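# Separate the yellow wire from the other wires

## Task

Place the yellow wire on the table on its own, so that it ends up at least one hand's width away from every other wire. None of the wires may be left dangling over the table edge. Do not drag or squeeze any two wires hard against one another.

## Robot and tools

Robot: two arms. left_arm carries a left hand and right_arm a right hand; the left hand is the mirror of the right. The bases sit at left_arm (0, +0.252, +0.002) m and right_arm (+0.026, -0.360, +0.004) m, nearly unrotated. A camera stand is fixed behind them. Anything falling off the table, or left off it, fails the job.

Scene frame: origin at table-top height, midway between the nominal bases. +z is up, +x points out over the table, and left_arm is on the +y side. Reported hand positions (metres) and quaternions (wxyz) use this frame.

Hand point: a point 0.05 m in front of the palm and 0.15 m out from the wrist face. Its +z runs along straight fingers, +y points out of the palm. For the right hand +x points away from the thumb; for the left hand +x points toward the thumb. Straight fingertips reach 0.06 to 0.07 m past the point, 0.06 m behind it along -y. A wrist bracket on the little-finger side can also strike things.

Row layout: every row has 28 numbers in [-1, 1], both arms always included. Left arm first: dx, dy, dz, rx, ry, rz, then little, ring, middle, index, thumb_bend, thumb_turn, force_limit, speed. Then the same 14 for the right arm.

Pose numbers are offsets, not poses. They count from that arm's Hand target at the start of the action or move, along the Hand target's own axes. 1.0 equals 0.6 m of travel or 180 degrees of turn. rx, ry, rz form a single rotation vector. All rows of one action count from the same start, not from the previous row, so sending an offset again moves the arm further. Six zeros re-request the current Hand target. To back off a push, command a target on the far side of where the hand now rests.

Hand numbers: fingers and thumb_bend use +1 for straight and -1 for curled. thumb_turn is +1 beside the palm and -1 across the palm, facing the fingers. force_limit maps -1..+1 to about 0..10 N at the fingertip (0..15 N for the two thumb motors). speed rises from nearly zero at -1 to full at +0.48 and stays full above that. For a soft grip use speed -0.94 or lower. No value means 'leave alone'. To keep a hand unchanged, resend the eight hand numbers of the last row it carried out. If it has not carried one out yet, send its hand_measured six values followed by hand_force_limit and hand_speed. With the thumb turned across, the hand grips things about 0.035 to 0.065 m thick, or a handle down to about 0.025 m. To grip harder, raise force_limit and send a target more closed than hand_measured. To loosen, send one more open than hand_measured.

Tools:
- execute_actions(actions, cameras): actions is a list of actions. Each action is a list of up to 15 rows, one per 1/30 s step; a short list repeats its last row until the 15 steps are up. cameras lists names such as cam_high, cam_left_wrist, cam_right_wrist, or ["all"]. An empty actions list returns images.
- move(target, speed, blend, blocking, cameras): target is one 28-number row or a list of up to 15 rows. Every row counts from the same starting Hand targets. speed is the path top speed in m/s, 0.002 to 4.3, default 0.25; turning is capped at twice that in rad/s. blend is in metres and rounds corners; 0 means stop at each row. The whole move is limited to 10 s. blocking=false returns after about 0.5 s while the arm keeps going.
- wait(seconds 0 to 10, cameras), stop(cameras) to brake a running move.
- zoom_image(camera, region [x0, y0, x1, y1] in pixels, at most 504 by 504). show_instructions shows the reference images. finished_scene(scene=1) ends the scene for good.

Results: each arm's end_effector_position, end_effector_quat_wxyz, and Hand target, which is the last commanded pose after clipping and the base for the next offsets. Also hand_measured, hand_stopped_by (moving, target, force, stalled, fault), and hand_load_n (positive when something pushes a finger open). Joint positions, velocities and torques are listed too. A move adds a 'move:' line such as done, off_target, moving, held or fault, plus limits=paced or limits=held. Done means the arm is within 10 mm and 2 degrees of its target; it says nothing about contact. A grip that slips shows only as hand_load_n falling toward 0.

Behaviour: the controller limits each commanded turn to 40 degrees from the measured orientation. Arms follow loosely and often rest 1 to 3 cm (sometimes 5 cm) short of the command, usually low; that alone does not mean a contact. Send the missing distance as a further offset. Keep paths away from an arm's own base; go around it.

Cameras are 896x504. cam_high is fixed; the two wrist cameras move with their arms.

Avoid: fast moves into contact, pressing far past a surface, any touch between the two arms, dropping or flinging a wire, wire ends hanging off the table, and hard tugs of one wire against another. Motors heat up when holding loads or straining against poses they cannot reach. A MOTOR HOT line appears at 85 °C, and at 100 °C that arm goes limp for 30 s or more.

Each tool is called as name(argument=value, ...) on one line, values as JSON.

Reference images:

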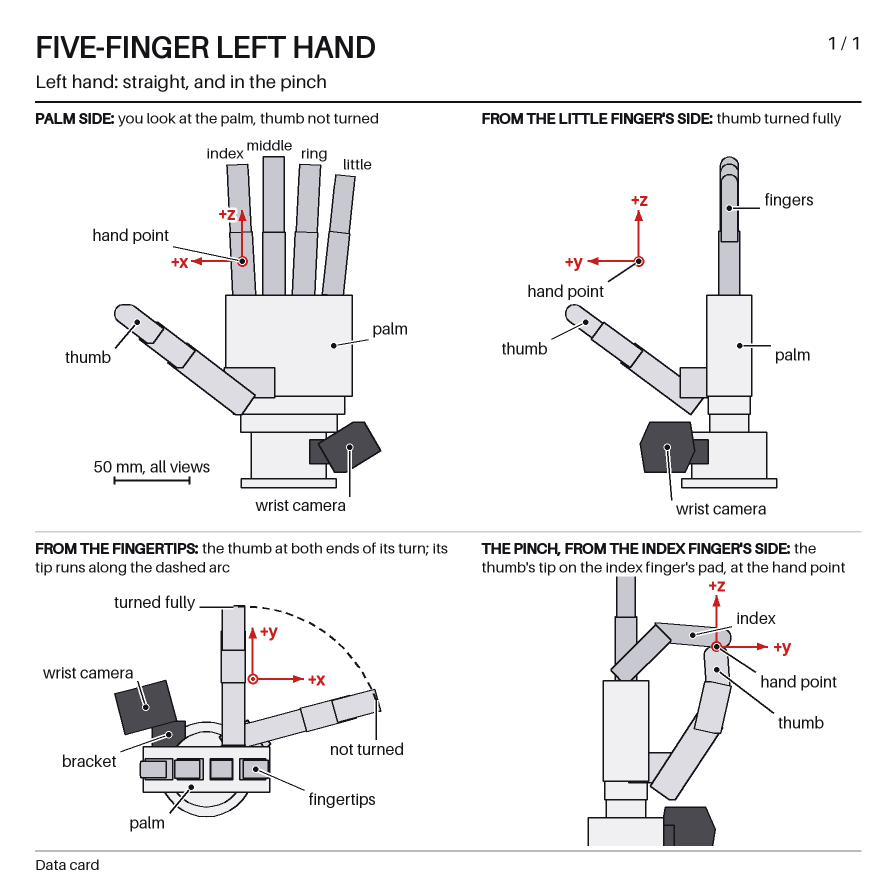

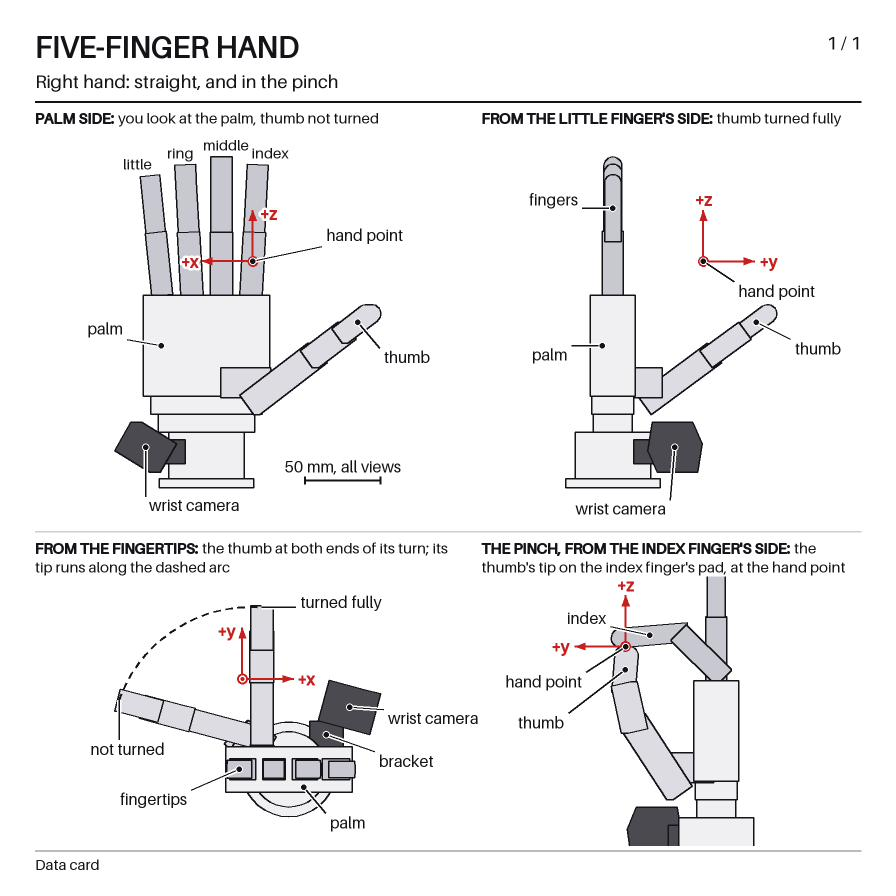

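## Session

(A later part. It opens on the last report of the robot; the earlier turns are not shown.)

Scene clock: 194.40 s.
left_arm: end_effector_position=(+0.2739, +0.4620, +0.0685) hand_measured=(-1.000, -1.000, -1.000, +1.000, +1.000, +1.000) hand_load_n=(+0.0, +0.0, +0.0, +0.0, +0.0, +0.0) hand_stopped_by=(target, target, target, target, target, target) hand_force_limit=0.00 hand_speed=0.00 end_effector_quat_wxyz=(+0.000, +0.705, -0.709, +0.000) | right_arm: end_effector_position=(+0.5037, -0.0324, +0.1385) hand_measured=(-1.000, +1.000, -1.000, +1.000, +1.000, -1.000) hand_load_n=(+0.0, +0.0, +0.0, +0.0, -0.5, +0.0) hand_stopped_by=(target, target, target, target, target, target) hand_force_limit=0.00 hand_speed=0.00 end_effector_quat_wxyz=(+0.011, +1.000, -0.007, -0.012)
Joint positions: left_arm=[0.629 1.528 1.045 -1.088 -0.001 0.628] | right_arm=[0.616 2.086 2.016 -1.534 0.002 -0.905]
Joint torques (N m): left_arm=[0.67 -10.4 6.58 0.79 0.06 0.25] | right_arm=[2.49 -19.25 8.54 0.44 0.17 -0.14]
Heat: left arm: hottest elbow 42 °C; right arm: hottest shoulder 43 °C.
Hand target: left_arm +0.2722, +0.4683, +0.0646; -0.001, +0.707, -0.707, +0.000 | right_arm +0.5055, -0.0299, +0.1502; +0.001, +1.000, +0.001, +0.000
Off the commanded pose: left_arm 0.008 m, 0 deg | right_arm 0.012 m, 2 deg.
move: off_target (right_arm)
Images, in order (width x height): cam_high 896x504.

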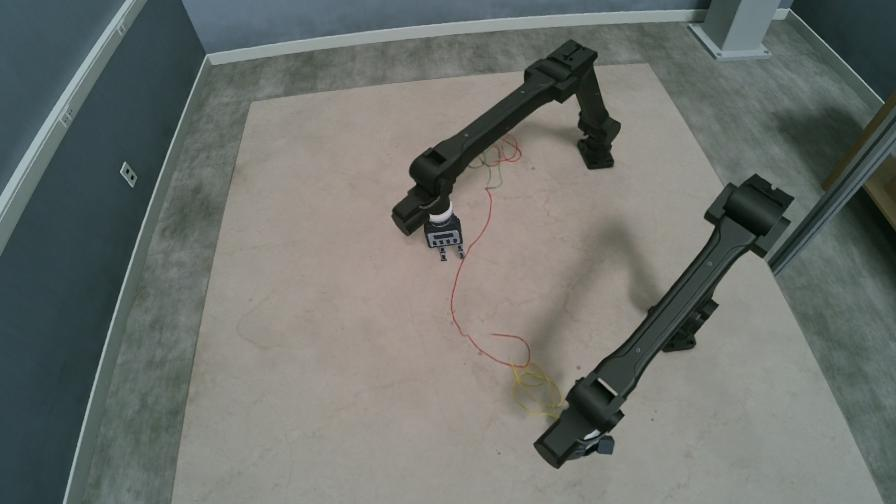

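move(target=[0,0,0,0,0,0,-1,-1,-1,1,1,1,0,0, 0,0,0.075,0,0,0,-1,1,-1,1,1,-1,0,0], speed=0.1, cameras=["cam_high"])

zoom_image(camera="cam_high", region=[410, 200, 560, 380])

Scene clock: 196.33 s.
left_arm: end_effector_position=(+0.2739, +0.4620, +0.0685) hand_measured=(-1.000, -1.000, -1.000, +1.000, +1.000, +1.000) hand_load_n=(+0.5, +0.0, +0.0, +0.0, +0.0, +0.5) hand_stopped_by=(target, target, target, target, target, target) hand_force_limit=0.00 hand_speed=0.00 end_effector_quat_wxyz=(+0.000, +0.705, -0.709, +0.000) | right_arm: end_effector_position=(+0.5034, -0.0327, +0.1032) hand_measured=(-1.000, +1.000, -1.000, +1.000, +1.000, -1.000) hand_load_n=(+0.0, +0.0, +0.0, +0.0, +0.0, +0.0) hand_stopped_by=(target, target, target, target, target, target) hand_force_limit=0.00 hand_speed=0.00 end_effector_quat_wxyz=(+0.005, +1.000, -0.007, -0.005)
Joint positions: left_arm=[0.629 1.528 1.045 -1.088 -0.001 0.628] | right_arm=[0.616 2.082 1.921 -1.425 0.002 -0.906]
Joint torques (N m): left_arm=[-0.91 -10.11 6.69 0.77 0.02 0.17] | right_arm=[2.78 -18.14 8.36 0.34 0.19 -0.1]
Heat: left arm: hottest elbow 42 °C; right arm: hottest shoulder 43 °C.
Hand target: left_arm +0.2722, +0.4683, +0.0646; -0.001, +0.707, -0.707, +0.000 | right_arm +0.5056, -0.0300, +0.1054; +0.001, +1.000, +0.001, +0.000
Off the commanded pose: left_arm 0.008 m, 0 deg | right_arm 0.004 m, 1 deg.
move: done
Images, in order (width x height): cam_high 896x504.

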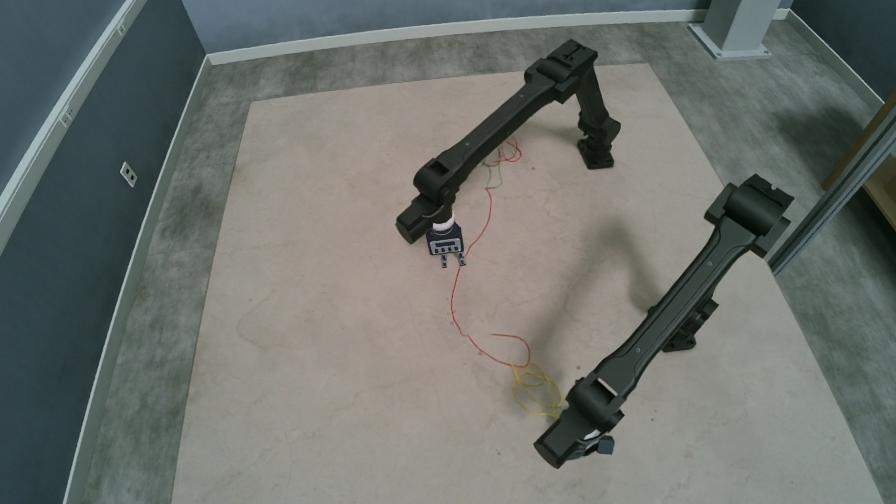

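Scaled by 2.800 from the camera's 896x504 image, which has a finer 1280x720 frame.

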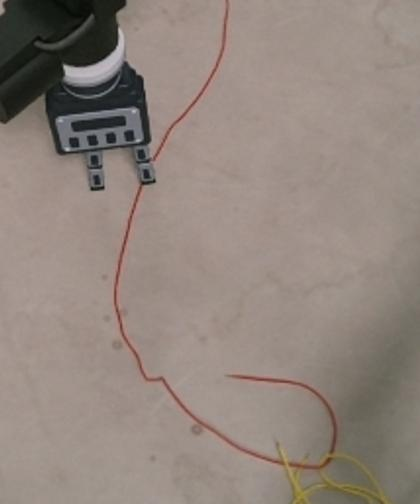

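move(target=[0,0,0,0,0,0,-1,-1,-1,1,1,1,0,0, 0,0,0.035,0,0,0,-1,1,-1,1,1,-1,0,0], speed=0.06, cameras=[])

move(target=[0,0,0,0,0,0,-1,-1,-1,1,1,1,0,0, 0,0,0.0117,0,0,0,-1,1,-1,1,1,-1,0,0], speed=0.04, cameras=["cam_high"])

zoom_image(camera="cam_high", region=[410, 200, 560, 380])

Scene clock: 197.83 s.
left_arm: end_effector_position=(+0.2739, +0.4620, +0.0685) hand_measured=(-1.000, -1.000, -1.000, +1.000, +1.000, +1.000) hand_load_n=(+0.0, +0.5, +0.0, -0.5, +0.0, +0.0) hand_stopped_by=(target, target, target, target, target, target) hand_force_limit=0.00 hand_speed=0.00 end_effector_quat_wxyz=(+0.000, +0.705, -0.709, +0.000) | right_arm: end_effector_position=(+0.5037, -0.0324, +0.0883) hand_measured=(-1.000, +1.000, -1.000, +1.000, +1.000, -1.000) hand_load_n=(+0.0, +0.0, +0.0, +0.0, +0.0, +0.0) hand_stopped_by=(target, target, target, target, target, target) hand_force_limit=0.00 hand_speed=0.00 end_effector_quat_wxyz=(+0.002, +1.000, -0.007, -0.001)
Joint positions: left_arm=[0.629 1.528 1.045 -1.088 -0.001 0.628] | right_arm=[0.616 2.082 1.883 -1.376 0.002 -0.906]
Joint torques (N m): left_arm=[-0.21 -10.23 6.52 1.03 0.07 0.2] | right_arm=[2.32 -16.91 8.36 0.35 0.19 -0.11]
Heat: left arm: hottest elbow 42 °C; right arm: hottest shoulder 43 °C.
Hand target: left_arm +0.2722, +0.4683, +0.0646; -0.001, +0.707, -0.707, +0.000 | right_arm +0.5056, -0.0300, +0.0844; +0.001, +1.000, +0.000, +0.000
Off the commanded pose: left_arm 0.008 m, 0 deg | right_arm 0.005 m, 1 deg.
move: done
No camera images: "cameras" was empty.

Scene clock: 198.53 s.
left_arm: end_effector_position=(+0.2739, +0.4620, +0.0685) hand_measured=(-1.000, -1.000, -1.000, +1.000, +1.000, +1.000) hand_load_n=(+0.0, +0.5, +0.0, +0.0, +0.0, +0.0) hand_stopped_by=(target, target, target, target, target, target) hand_force_limit=0.00 hand_speed=0.00 end_effector_quat_wxyz=(+0.000, +0.705, -0.709, +0.000) | right_arm: end_effector_position=(+0.5044, -0.0319, +0.0863) hand_measured=(-1.000, +1.000, -1.000, +1.000, +1.000, -1.000) hand_load_n=(+0.0, +0.0, +0.0, +0.0, -0.5, +0.0) hand_stopped_by=(target, target, target, target, target, target) hand_force_limit=0.00 hand_speed=0.00 end_effector_quat_wxyz=(+0.001, +1.000, -0.007, +0.001)
Joint positions: left_arm=[0.629 1.528 1.045 -1.088 -0.001 0.628] | right_arm=[0.616 2.082 1.879 -1.367 0.002 -0.906]
Joint torques (N m): left_arm=[0.5 -9.88 6.67 0.87 0.06 0.18] | right_arm=[2.67 -17.03 7.83 0.65 0.18 -0.1]
Heat: left arm: hottest elbow 42 °C; right arm: hottest shoulder 43 °C.
Hand target: left_arm +0.2722, +0.4683, +0.0646; -0.001, +0.707, -0.707, +0.000 | right_arm +0.5056, -0.0300, +0.0775; +0.001, +1.000, +0.000, +0.000
Off the commanded pose: left_arm 0.008 m, 0 deg | right_arm 0.009 m, 1 deg.
move: done
Images, in order (width x height): cam_high 896x504.

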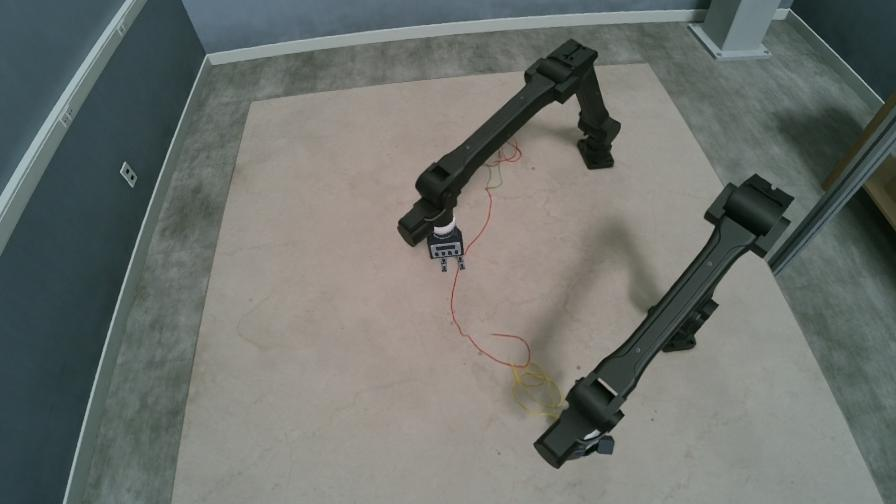

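Scaled by 2.800 from the camera's 896x504 image, which has a finer 1280x720 frame.

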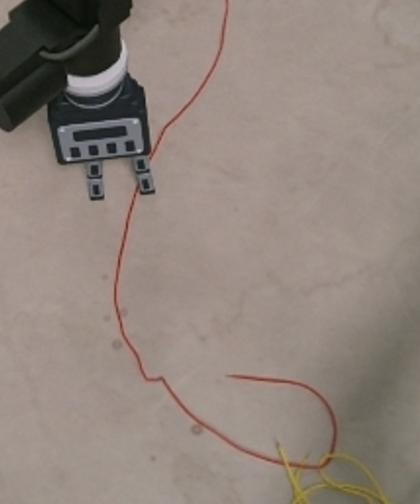

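move(target=[[0,0,0,0,0,0,-1,-1,-1,1,1,1,0,0, -0.0443,-0.0342,-0.004,0,0,0.1667,-1,1,-1,1,1,-1,0,0],[0,0,0,0,0,0,-1,-1,-1,1,1,1,0,0, -0.0658,-0.0862,-0.004,0,0,0.3333,-1,1,-1,1,1,-1,0,0],[0,0,0,0,0,0,-1,-1,-1,1,1,1,0,0, -0.0583,-0.1417,-0.004,0,0,0.5,-1,1,-1,1,1,-1,0,0]], speed=0.2, blend=[0.01,0.01,0], cameras=["cam_high"])

zoom_image(camera="cam_high", region=[410, 200, 560, 380])

Scene clock: 204.40 s.
left_arm: end_effector_position=(+0.2739, +0.4620, +0.0685) hand_measured=(-1.000, -1.000, -1.000, +1.000, +1.000, +1.000) hand_load_n=(+0.0, +0.0, +0.0, +0.0, +0.0, +0.0) hand_stopped_by=(target, target, target, target, target, target) hand_force_limit=0.00 hand_speed=0.00 end_effector_quat_wxyz=(+0.000, +0.705, -0.709, +0.000) | right_arm: end_effector_position=(+0.4674, +0.0551, +0.0861) hand_measured=(-1.000, +1.000, -1.000, +1.000, +1.000, -1.000) hand_load_n=(+0.0, +0.0, +0.0, -3.0, +0.0, +0.0) hand_stopped_by=(target, target, target, target, target, target) hand_force_limit=0.00 hand_speed=0.00 end_effector_quat_wxyz=(+0.001, +0.714, -0.700, -0.004)
Joint positions: left_arm=[0.629 1.528 1.045 -1.088 -0.001 0.628] | right_arm=[0.618 2.064 1.846 -1.356 -0.008 0.632]
Joint torques (N m): left_arm=[0.21 -10.75 6.3 0.85 0.02 0.16] | right_arm=[2.37 -16.97 7.65 0.68 0.49 0.21]
Heat: left arm: hottest elbow 41 °C; right arm: hottest shoulder 44 °C.
Hand target: left_arm +0.2722, +0.4683, +0.0646; -0.001, +0.707, -0.707, +0.000 | right_arm +0.4705, +0.0550, +0.0795; +0.000, +0.707, -0.707, +0.001
Off the commanded pose: left_arm 0.008 m, 0 deg | right_arm 0.007 m, 1 deg.
move: done
Images, in order (width x height): cam_high 896x504.

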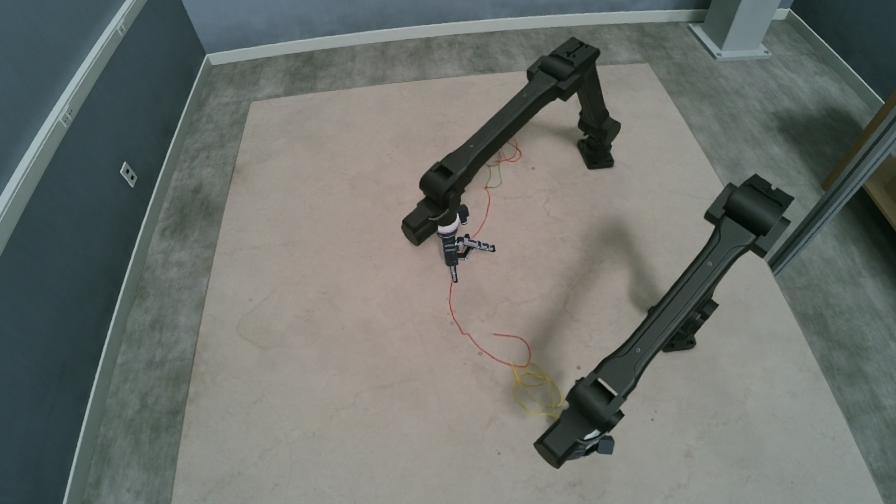

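Scaled by 2.800 from the camera's 896x504 image, which has a finer 1280x720 frame.

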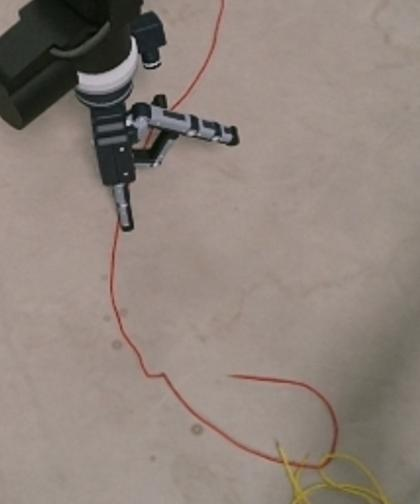

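move(target=[[0,0,0,0,0,0,-1,-1,-1,1,1,1,0,0, -0.0445,-0.0343,0.0,0,0,0.1667,-1,1,-1,1,1,-1,0,0],[0,0,0,0,0,0,-1,-1,-1,1,1,1,0,0, -0.0665,-0.1052,0.0,0,0,0.3889,-1,1,-1,1,1,-1,0,0]], speed=0.2, blend=[0.01,0], cameras=["cam_high","cam_right_wrist"])

zoom_image(camera="cam_high", region=[410, 200, 560, 380])

Scene clock: 209.23 s.
left_arm: end_effector_position=(+0.2739, +0.4620, +0.0685) hand_measured=(-1.000, -1.000, -1.000, +1.000, +1.000, +1.000) hand_load_n=(+0.0, +0.0, +0.5, +0.0, +0.0, +0.0) hand_stopped_by=(target, target, target, target, target, target) hand_force_limit=0.00 hand_speed=0.00 end_effector_quat_wxyz=(+0.000, +0.705, -0.709, +0.000) | right_arm: end_effector_position=(+0.5252, +0.1025, +0.0873) hand_measured=(-1.000, +1.000, -1.000, +1.000, +1.000, -1.000) hand_load_n=(+0.0, +0.0, +0.5, -4.0, +0.5, +0.0) hand_stopped_by=(target, target, target, target, target, target) hand_force_limit=0.00 hand_speed=0.00 end_effector_quat_wxyz=(-0.001, -0.189, +0.982, +0.008)
Joint positions: left_arm=[0.629 1.528 1.045 -1.088 -0.001 0.628] | right_arm=[0.636 2.054 1.831 -1.343 -0.016 1.862]
Joint torques (N m): left_arm=[-0.21 -9.93 6.49 0.75 0.04 0.2] | right_arm=[1.67 -16.44 8.08 0.43 0.74 0.2]
Heat: left arm: hottest elbow 41 °C; right arm: hottest shoulder 44 °C.
Hand target: left_arm +0.2722, +0.4683, +0.0646; -0.001, +0.707, -0.707, +0.000 | right_arm +0.5336, +0.0949, +0.0794; +0.000, -0.174, +0.985, -0.001
Off the commanded pose: left_arm 0.008 m, 0 deg | right_arm 0.014 m, 2 deg.
move: off_target (right_arm)
camera_calibration:
cam_right_wrist: T_world_to_cam=[[-0.576911, 0.816806, -0.00135495, 0.223221], [0.740268, 0.523552, 0.421778, -0.463166], [0.34522, 0.242326, -0.906698, -0.0105568], [0, 0, 0, 1]] pos_world=[0.47529, 0.0627213, 0.186084]
Images, in order (width x height): cam_high 896x504, cam_right_wrist 896x504.

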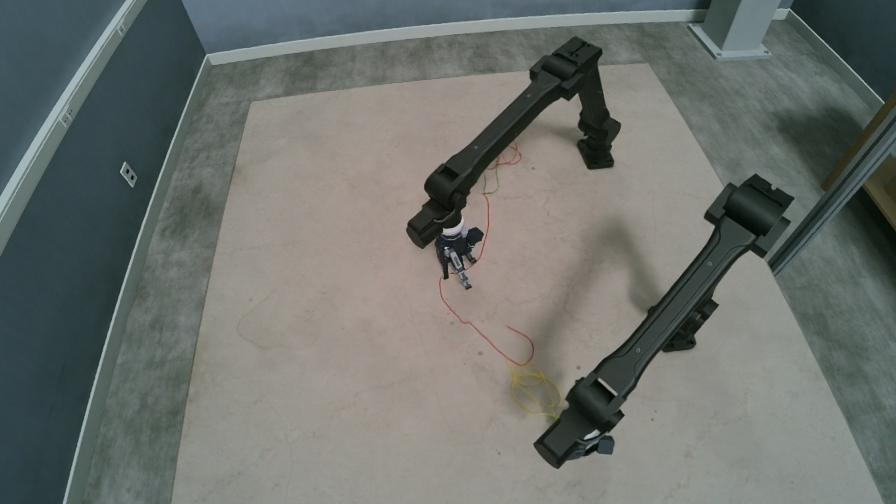

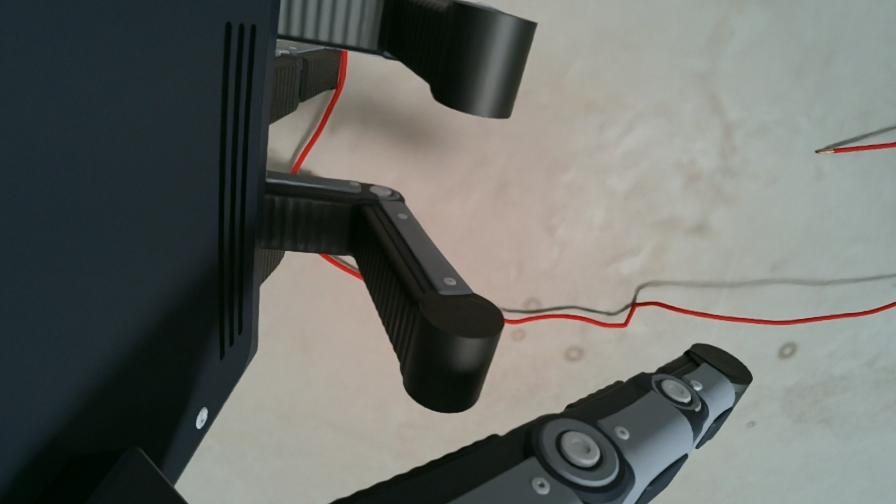

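Scaled by 2.800 from the camera's 896x504 image, which has a finer 1280x720 frame.

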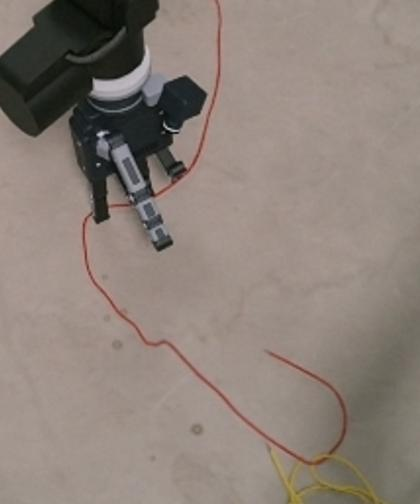

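move(target=[0,0,0,0,0,0,-1,-1,-1,1,1,1,0,0, 0.0428,-0.1175,-0.004,0,0,0,-1,1,-1,1,1,-1,0,0], speed=0.06, cameras=["cam_high"])

zoom_image(camera="cam_high", region=[400, 180, 590, 430])

Scene clock: 211.67 s.
left_arm: end_effector_position=(+0.2741, +0.4619, +0.0685) hand_measured=(-1.000, -1.000, -1.000, +1.000, +1.000, +1.000) hand_load_n=(+0.5, +0.0, +0.0, +0.0, +0.0, +0.0) hand_stopped_by=(target, target, target, target, target, target) hand_force_limit=0.00 hand_speed=0.00 end_effector_quat_wxyz=(+0.000, +0.705, -0.709, +0.000) | right_arm: end_effector_position=(+0.5331, +0.0282, +0.0854) hand_measured=(-1.000, +1.000, -1.000, +1.000, +1.000, -1.000) hand_load_n=(+0.0, -0.5, +0.0, -1.0, +0.0, +0.0) hand_stopped_by=(target, target, target, target, target, target) hand_force_limit=0.00 hand_speed=0.00 end_effector_quat_wxyz=(+0.003, -0.174, +0.985, +0.003)
Joint positions: left_arm=[0.629 1.528 1.045 -1.087 0 0.628] | right_arm=[0.537 1.949 1.66 -1.274 -0.003 1.792]
Joint torques (N m): left_arm=[-0.56 -10.64 6.52 0.98 0 0.19] | right_arm=[1.2 -16.15 7.23 0.21 0.27 -0.06]
Heat: left arm: hottest elbow 41 °C; right arm: hottest shoulder 44 °C.
Hand target: left_arm +0.2722, +0.4682, +0.0646; -0.001, +0.707, -0.707, +0.000 | right_arm +0.5337, +0.0198, +0.0820; +0.000, -0.174, +0.985, -0.001
Off the commanded pose: left_arm 0.008 m, 0 deg | right_arm 0.009 m, 1 deg.
move: done
Images, in order (width x height): cam_high 896x504.

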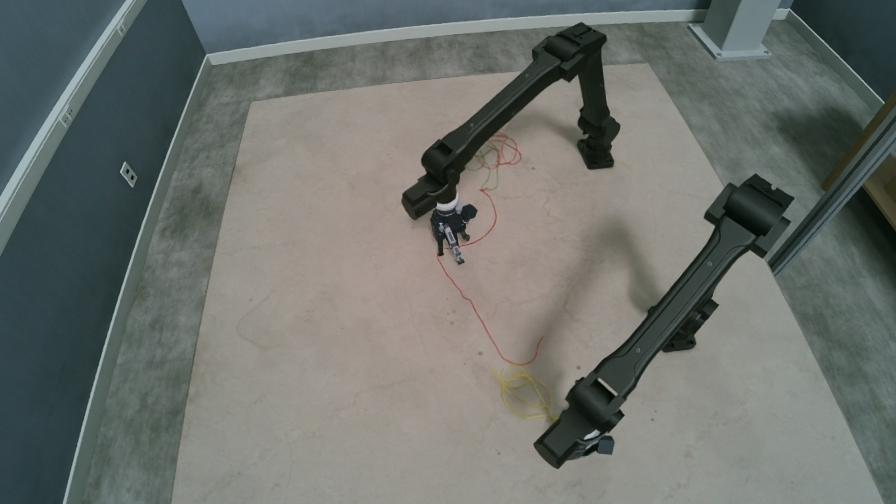

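Scaled by 2.016 from the camera's 896x504 image, which has a finer 1280x720 frame.

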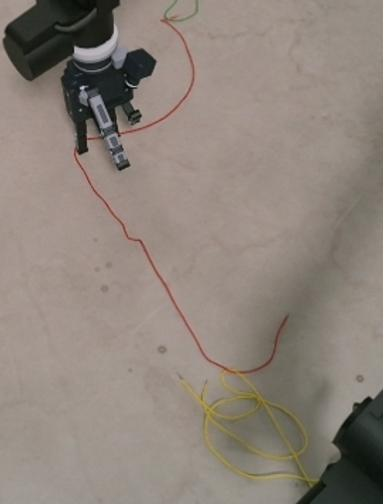

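move(target=[0,0,0,0,0,0,-1,-1,-1,1,1,1,0,0, 0.0456,-0.1253,0,0,0,0,-1,1,-1,1,1,-1,0,0], speed=0.05, cameras=["cam_high"])

zoom_image(camera="cam_high", region=[400, 180, 590, 430])

Scene clock: 214.07 s.
left_arm: end_effector_position=(+0.2741, +0.4619, +0.0685) hand_measured=(-1.000, -1.000, -1.000, +1.000, +1.000, +1.000) hand_load_n=(+0.0, +0.0, +0.0, +0.0, +0.0, +0.0) hand_stopped_by=(target, target, target, target, target, target) hand_force_limit=0.00 hand_speed=0.00 end_effector_quat_wxyz=(+0.000, +0.705, -0.709, +0.000) | right_arm: end_effector_position=(+0.5300, -0.0474, +0.0842) hand_measured=(-1.000, +1.000, -1.000, +1.000, +1.000, -1.000) hand_load_n=(+0.0, +0.0, +0.0, -2.5, +0.0, +0.0) hand_stopped_by=(target, target, target, target, target, target) hand_force_limit=0.00 hand_speed=0.00 end_effector_quat_wxyz=(+0.000, -0.180, +0.984, +0.004)
Joint positions: left_arm=[0.629 1.528 1.045 -1.087 0 0.628] | right_arm=[0.422 1.854 1.514 -1.228 -0.007 1.666]
Joint torques (N m): left_arm=[-0.03 -9.58 6.43 0.98 0.01 0.19] | right_arm=[1.08 -14.74 7.13 0.29 0.43 -0.06]
Heat: left arm: hottest elbow 41 °C; right arm: hottest shoulder 44 °C.
Hand target: left_arm +0.2722, +0.4682, +0.0646; -0.001, +0.707, -0.707, +0.000 | right_arm +0.5338, -0.0600, +0.0823; +0.000, -0.174, +0.985, -0.001
Off the commanded pose: left_arm 0.008 m, 0 deg | right_arm 0.013 m, 1 deg.
move: off_target (right_arm)
Images, in order (width x height): cam_high 896x504.

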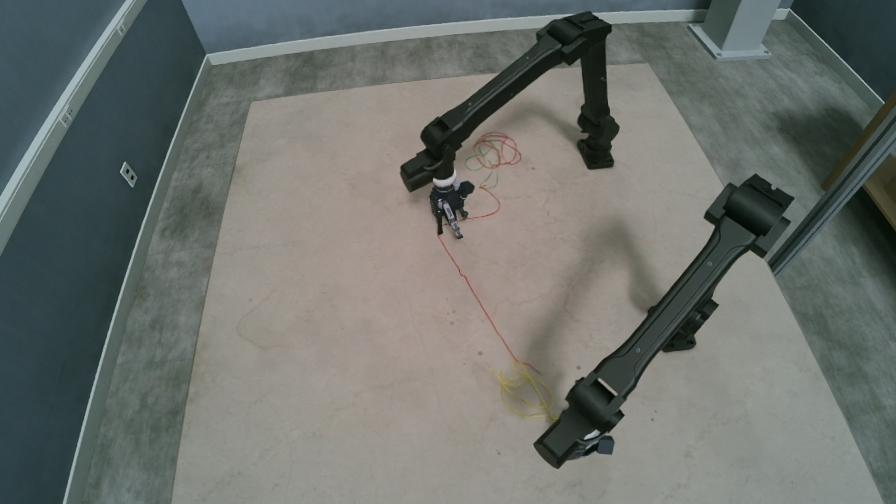

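Scaled by 2.016 from the camera's 896x504 image, which has a finer 1280x720 frame.

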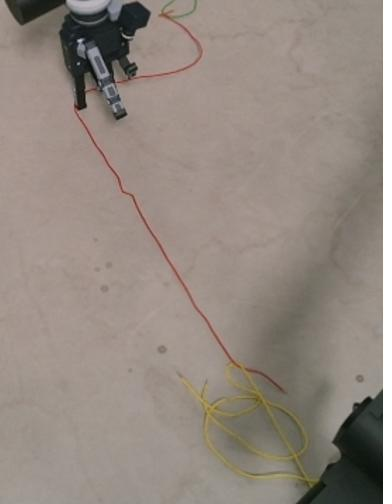

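move(target=[0,0,0,0,0,0,-1,-1,-1,1,1,1,0,0, 0.0456,-0.1253,0,0,0,0,-1,1,-1,1,1,-1,0,0], speed=0.05, cameras=["cam_high"])

zoom_image(camera="cam_high", region=[400, 180, 590, 430])

Scene clock: 216.50 s.
left_arm: end_effector_position=(+0.2741, +0.4619, +0.0685) hand_measured=(-1.000, -1.000, -1.000, +1.000, +1.000, +1.000) hand_load_n=(+0.0, +0.0, +0.0, +0.0, +0.0, +0.0) hand_stopped_by=(target, target, target, target, target, target) hand_force_limit=0.00 hand_speed=0.00 end_effector_quat_wxyz=(+0.000, +0.705, -0.709, +0.000) | right_arm: end_effector_position=(+0.5321, -0.1301, +0.0830) hand_measured=(-1.000, +1.000, -1.000, +1.000, +1.000, -1.000) hand_load_n=(+0.0, +0.0, +0.0, -1.5, +0.0, +0.0) hand_stopped_by=(target, target, target, target, target, target) hand_force_limit=0.00 hand_speed=0.00 end_effector_quat_wxyz=(-0.001, -0.177, +0.984, +0.003)
Joint positions: left_arm=[0.629 1.528 1.045 -1.087 0 0.628] | right_arm=[0.279 1.786 1.412 -1.199 -0.007 1.529]
Joint torques (N m): left_arm=[-0.85 -10.64 6.37 0.76 0.01 0.16] | right_arm=[1.2 -13.68 7.13 0.23 0.45 -0.09]
Heat: left arm: hottest elbow 41 °C; right arm: hottest shoulder 44 °C.
Hand target: left_arm +0.2722, +0.4682, +0.0646; -0.001, +0.707, -0.707, +0.000 | right_arm +0.5338, -0.1400, +0.0823; +0.000, -0.174, +0.985, -0.001
Off the commanded pose: left_arm 0.008 m, 0 deg | right_arm 0.010 m, 1 deg.
move: done
Images, in order (width x height): cam_high 896x504.

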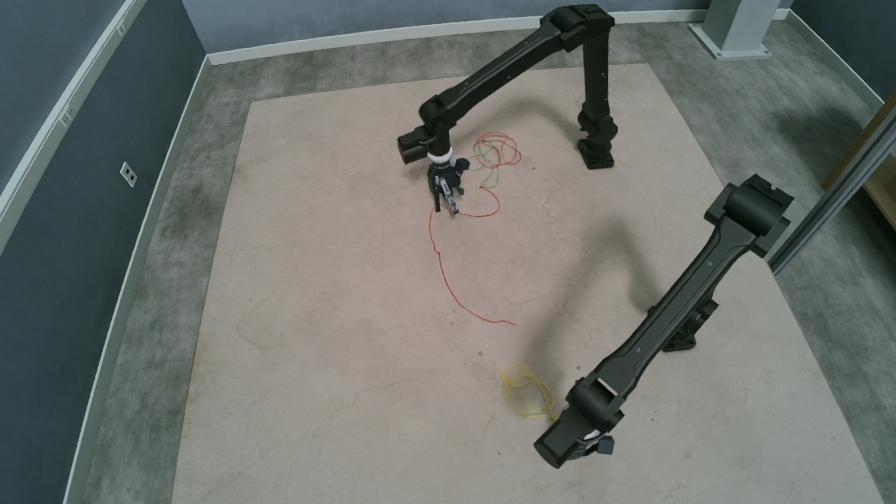

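Scaled by 2.016 from the camera's 896x504 image, which has a finer 1280x720 frame.

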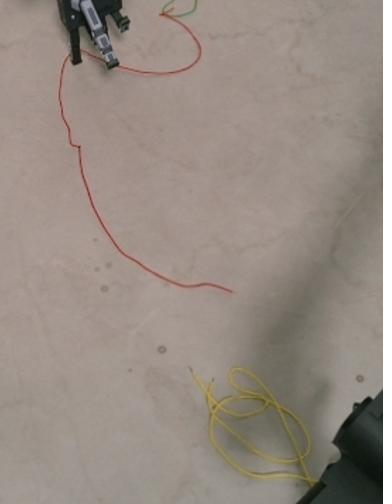

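move(target=[0,0,0,0,0,0,-1,-1,-1,1,1,1,0,0, 0.057,-0.1567,0,0,0,0,-1,1,-1,1,1,-1,0,0], speed=0.06, cameras=["cam_high"])

zoom_image(camera="cam_high", region=[400, 100, 640, 430])

Scene clock: 219.33 s.
left_arm: end_effector_position=(+0.2741, +0.4619, +0.0685) hand_measured=(-1.000, -1.000, -1.000, +1.000, +1.000, +1.000) hand_load_n=(+0.0, +0.5, +0.0, +0.0, +0.0, +0.0) hand_stopped_by=(target, target, target, target, target, target) hand_force_limit=0.00 hand_speed=0.00 end_effector_quat_wxyz=(+0.000, +0.705, -0.709, +0.000) | right_arm: end_effector_position=(+0.5331, -0.2317, +0.0823) hand_measured=(-1.000, +1.000, -1.000, +1.000, +1.000, -1.000) hand_load_n=(+0.0, +0.0, +0.0, -1.0, +0.0, -0.5) hand_stopped_by=(target, target, target, target, target, target) hand_force_limit=0.00 hand_speed=0.00 end_effector_quat_wxyz=(-0.003, -0.176, +0.984, +0.004)
Joint positions: left_arm=[0.629 1.528 1.045 -1.087 0 0.628] | right_arm=[0.085 1.738 1.344 -1.183 -0.007 1.338]
Joint torques (N m): left_arm=[-0.56 -10.23 6.58 0.73 0.04 0.14] | right_arm=[1.32 -13.27 7.16 0.35 0.44 -0.1]
Heat: left arm: hottest elbow 40 °C; right arm: hottest shoulder 44 °C.
Hand target: left_arm +0.2722, +0.4682, +0.0646; -0.001, +0.707, -0.707, +0.000 | right_arm +0.5340, -0.2401, +0.0824; +0.000, -0.174, +0.985, -0.001
Off the commanded pose: left_arm 0.008 m, 0 deg | right_arm 0.008 m, 1 deg.
move: done
Images, in order (width x height): cam_high 896x504.

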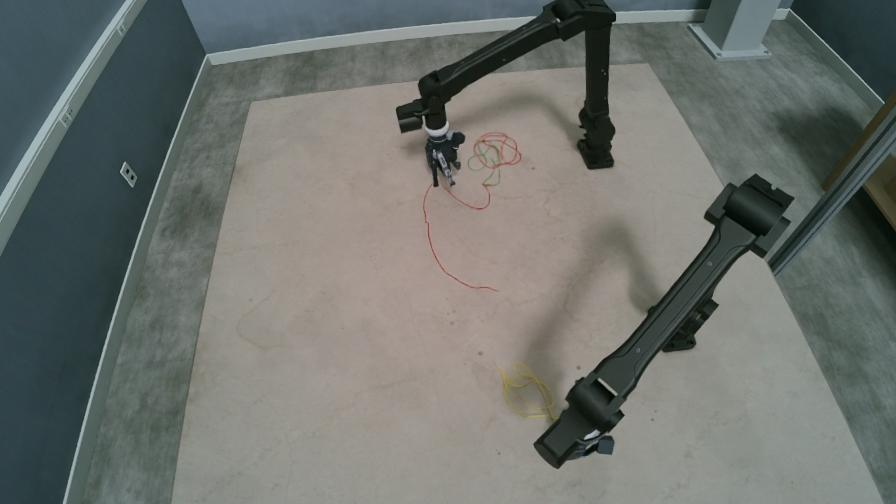

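Scaled by 1.527 from the camera's 896x504 image, which has a finer 1280x720 frame.

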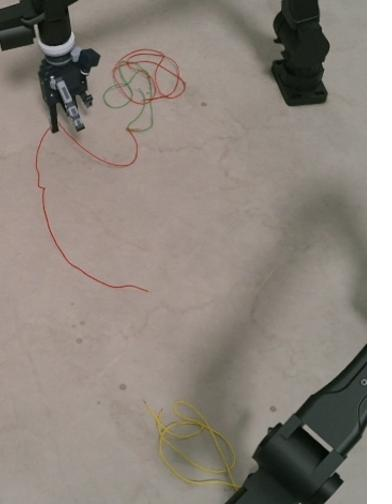

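move(target=[[0,0,0,0,0,0,-1,-1,-1,1,1,1,0,0, 0.0915,-0.0038,0,0,0,-0.2778,-1,1,-1,1,1,-1,0,0],[0,0,0,0,0,0,-1,-1,-1,1,1,1,0,0, 0.1475,-0.0763,0,0,0,-0.5556,-1,1,-1,1,1,-1,0,0],[0,0,0,0,0,0,-1,-1,-1,1,1,1,0,0, 0.1278,-0.1659,0,0,0,-0.8333,-1,1,-1,1,1,-1,0,0]], speed=0.25, blend=[0.01,0.01,0], cameras=["cam_high"])

zoom_image(camera="cam_high", region=[400, 100, 560, 310])

Scene clock: 226.40 s.
left_arm: end_effector_position=(+0.2741, +0.4619, +0.0685) hand_measured=(-1.000, -1.000, -1.000, +1.000, +1.000, +1.000) hand_load_n=(+0.0, +0.0, +0.0, -0.5, +0.0, +0.0) hand_stopped_by=(target, target, target, target, target, target) hand_force_limit=0.00 hand_speed=0.00 end_effector_quat_wxyz=(+0.000, +0.705, -0.709, +0.000) | right_arm: end_effector_position=(+0.4850, -0.3661, +0.0821) hand_measured=(-1.000, +1.000, -1.000, +1.000, +1.000, -1.000) hand_load_n=(+0.0, -2.5, +0.0, +0.0, +0.0, +0.0) hand_stopped_by=(target, target, target, target, target, target) hand_force_limit=0.00 hand_speed=0.00 end_effector_quat_wxyz=(+0.008, +0.995, -0.098, -0.005)
Joint positions: left_arm=[0.629 1.528 1.045 -1.087 0 0.628] | right_arm=[0.064 1.744 1.348 -1.188 0.014 -1.275]
Joint torques (N m): left_arm=[0.09 -10.46 6.5 0.7 0.08 0.2] | right_arm=[3.19 -12.16 9.98 0.23 -0.26 -0.12]
Heat: left arm: hottest elbow 40 °C; right arm: hottest shoulder 43 °C.
Hand target: left_arm +0.2722, +0.4682, +0.0646; -0.001, +0.707, -0.707, +0.000 | right_arm +0.4959, -0.3600, +0.0827; +0.001, +0.996, -0.087, +0.000
Off the commanded pose: left_arm 0.008 m, 0 deg | right_arm 0.013 m, 2 deg.
move: off_target (right_arm)
Images, in order (width x height): cam_high 896x504.

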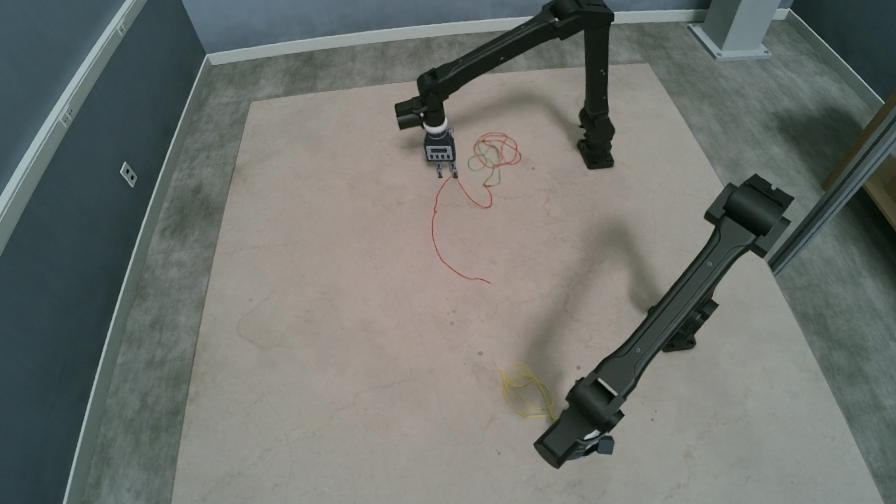

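Scaled by 2.400 from the camera's 896x504 image, which has a finer 1280x720 frame.

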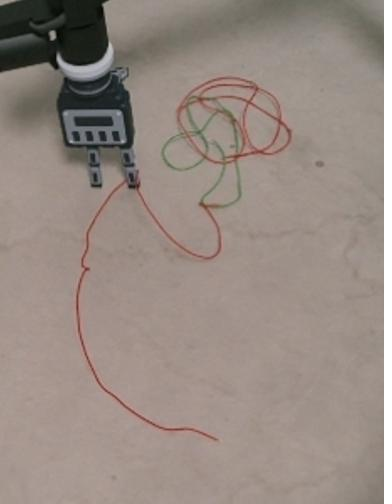

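move(target=[0,0,-0.1833,0,0,0,-1,-1,-1,1,1,1,0,0, 0,0,-0.1667,0,0,0,-1,1,-1,1,1,-1,0,0], speed=0.08, cameras=["cam_high","cam_left_wrist"])

Scene clock: 228.77 s.
left_arm: end_effector_position=(+0.2637, +0.4546, +0.1561) hand_measured=(-1.000, -1.000, -1.000, +1.000, +1.000, +1.000) hand_load_n=(+0.0, +0.0, +0.0, +0.0, +0.0, +0.0) hand_stopped_by=(target, target, target, target, target, target) hand_force_limit=0.00 hand_speed=0.00 end_effector_quat_wxyz=(+0.024, +0.705, -0.708, -0.004) | right_arm: end_effector_position=(+0.4832, -0.3646, +0.1629) hand_measured=(-1.000, +1.000, -1.000, +1.000, +1.000, -1.000) hand_load_n=(+0.0, +0.0, +0.0, +0.0, +0.0, -0.5) hand_stopped_by=(target, target, target, target, target, target) hand_force_limit=0.00 hand_speed=0.00 end_effector_quat_wxyz=(+0.007, +0.995, -0.096, -0.022)
Joint positions: left_arm=[0.63 1.447 1.191 -1.364 0 0.628] | right_arm=[0.065 1.702 1.51 -1.425 0.005 -1.278]
Joint torques (N m): left_arm=[-0.03 -11.52 10.7 0.09 -0.01 0.2] | right_arm=[2.78 -13.8 12.19 -0.16 0.07 -0.11]
Heat: left arm: hottest elbow 40 °C; right arm: hottest shoulder 43 °C.
Hand target: left_arm +0.2720, +0.4681, +0.1745; -0.001, +0.707, -0.707, +0.000 | right_arm +0.4960, -0.3598, +0.1828; +0.001, +0.996, -0.087, +0.000
Off the commanded pose: left_arm 0.024 m, 3 deg | right_arm 0.024 m, 3 deg.
move: off_target (left_arm, right_arm)
camera_calibration:
cam_left_wrist: T_world_to_cam=[[0.962553, -0.269975, -0.0245891, -0.128597], [-0.192403, -0.744239, 0.639601, 0.272326], [-0.190976, -0.610919, -0.768314, 0.561349], [0, 0, 0, 1]] pos_world=[0.283382, 0.510896, 0.25395]
Images, in order (width x height): cam_high 896x504, cam_left_wrist 896x504.

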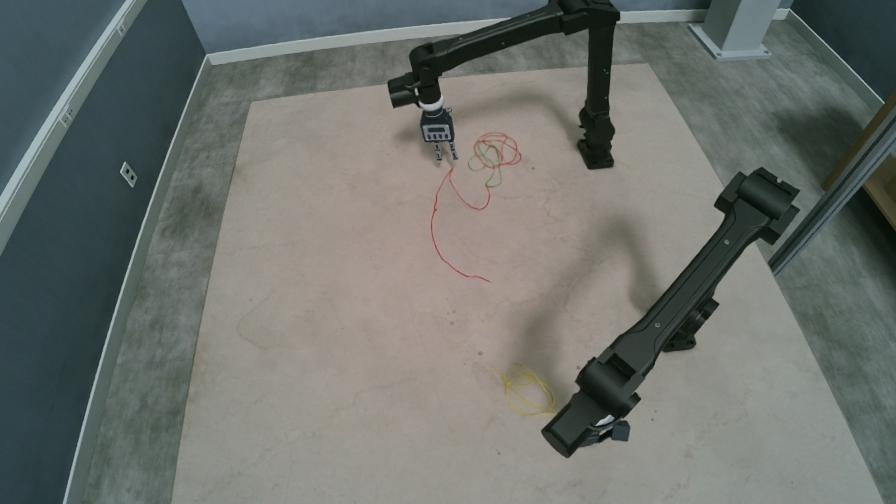

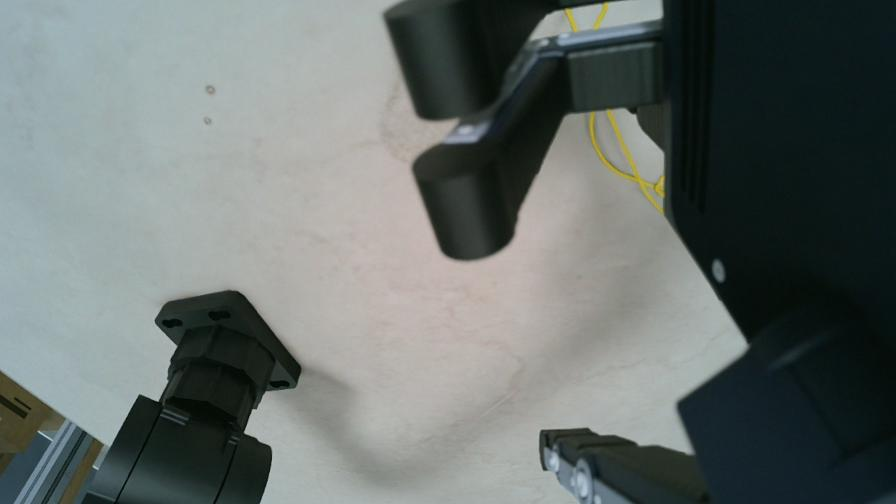

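move(target=[0.25,0.1667,-0.1,0,0,0,-1,-1,-1,1,1,1,0,0, 0,0,0,0,0,0,-1,1,-1,1,1,-1,0,0], speed=0.2, cameras=["cam_high","cam_left_wrist"])

zoom_image(camera="cam_high", region=[400, 250, 700, 504])

Scene clock: 231.03 s.
left_arm: end_effector_position=(+0.1718, +0.3219, +0.2326) hand_measured=(-1.000, -1.000, -1.000, +1.000, +1.000, +1.000) hand_load_n=(+0.5, +0.0, +0.0, +0.0, +0.0, +0.0) hand_stopped_by=(target, target, target, target, target, target) hand_force_limit=0.00 hand_speed=0.00 end_effector_quat_wxyz=(-0.002, +0.708, -0.706, +0.002) | right_arm: end_effector_position=(+0.4832, -0.3646, +0.1629) hand_measured=(-1.000, +1.000, -1.000, +1.000, +1.000, -1.000) hand_load_n=(+0.0, +0.0, +0.0, +0.0, +0.0, +0.0) hand_stopped_by=(target, target, target, target, target, target) hand_force_limit=0.00 hand_speed=0.00 end_effector_quat_wxyz=(+0.007, +0.995, -0.096, -0.022)
Joint positions: left_arm=[0.418 0.987 1.026 -1.604 0.001 0.409] | right_arm=[0.065 1.702 1.51 -1.425 0.005 -1.278]
Joint torques (N m): left_arm=[-3.19 -4.78 7.86 0.28 -0.03 -0.08] | right_arm=[2.9 -13.92 12.15 -0.24 0.09 -0.12]
Heat: left arm: hottest elbow 40 °C; right arm: hottest shoulder 43 °C.
Hand target: left_arm +0.1718, +0.3180, +0.2342; -0.001, +0.707, -0.707, +0.000 | right_arm +0.4960, -0.3598, +0.1828; +0.001, +0.996, -0.087, +0.001
Off the commanded pose: left_arm 0.004 m, 0 deg | right_arm 0.024 m, 3 deg.
move: off_target (right_arm)
camera_calibration:
cam_left_wrist: T_world_to_cam=[[0.964912, -0.262357, 0.0106809, -0.0851808], [-0.214487, -0.764085, 0.608415, 0.124487], [-0.151461, -0.589358, -0.793547, 0.513683], [0, 0, 0, 1]] pos_world=[0.186695, 0.375514, 0.332802]
Images, in order (width x height): cam_high 896x504, cam_left_wrist 896x504.

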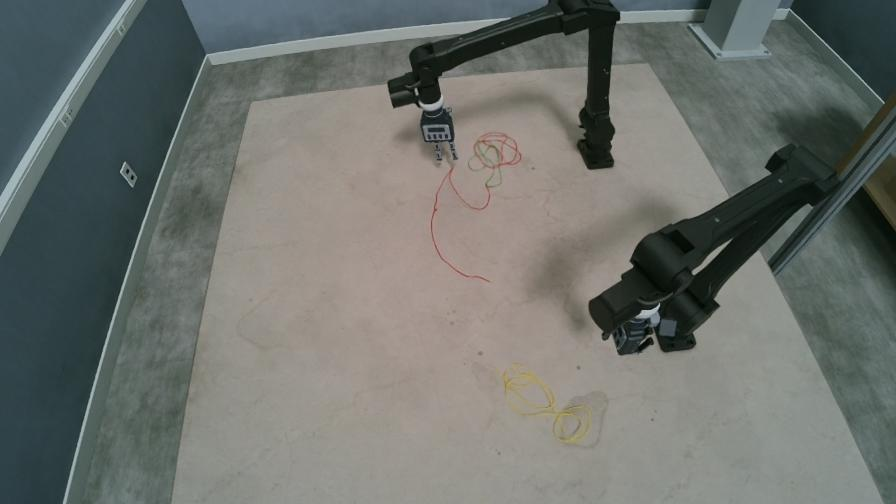

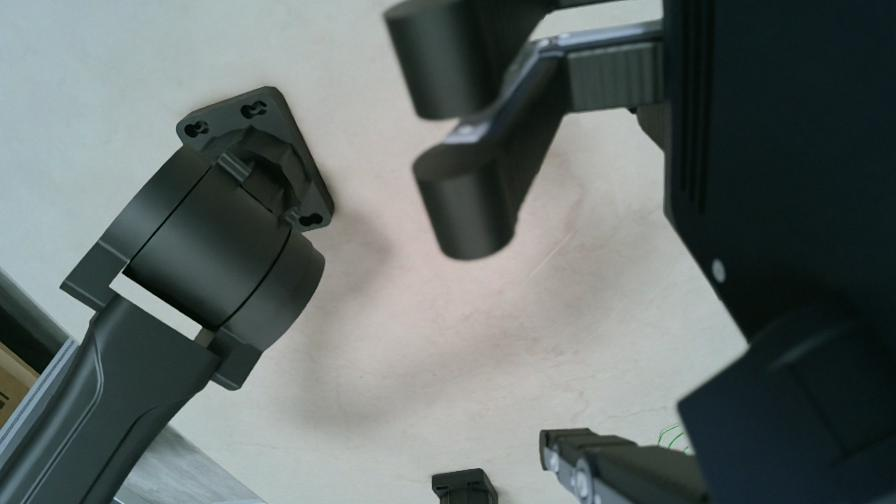

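Scaled by 1.680 from the camera's 896x504 image, which has a finer 1280x720 frame.

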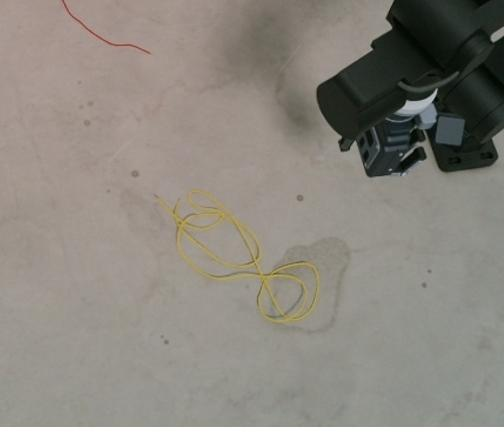

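finished_scene()

The scene is finished: the task was done.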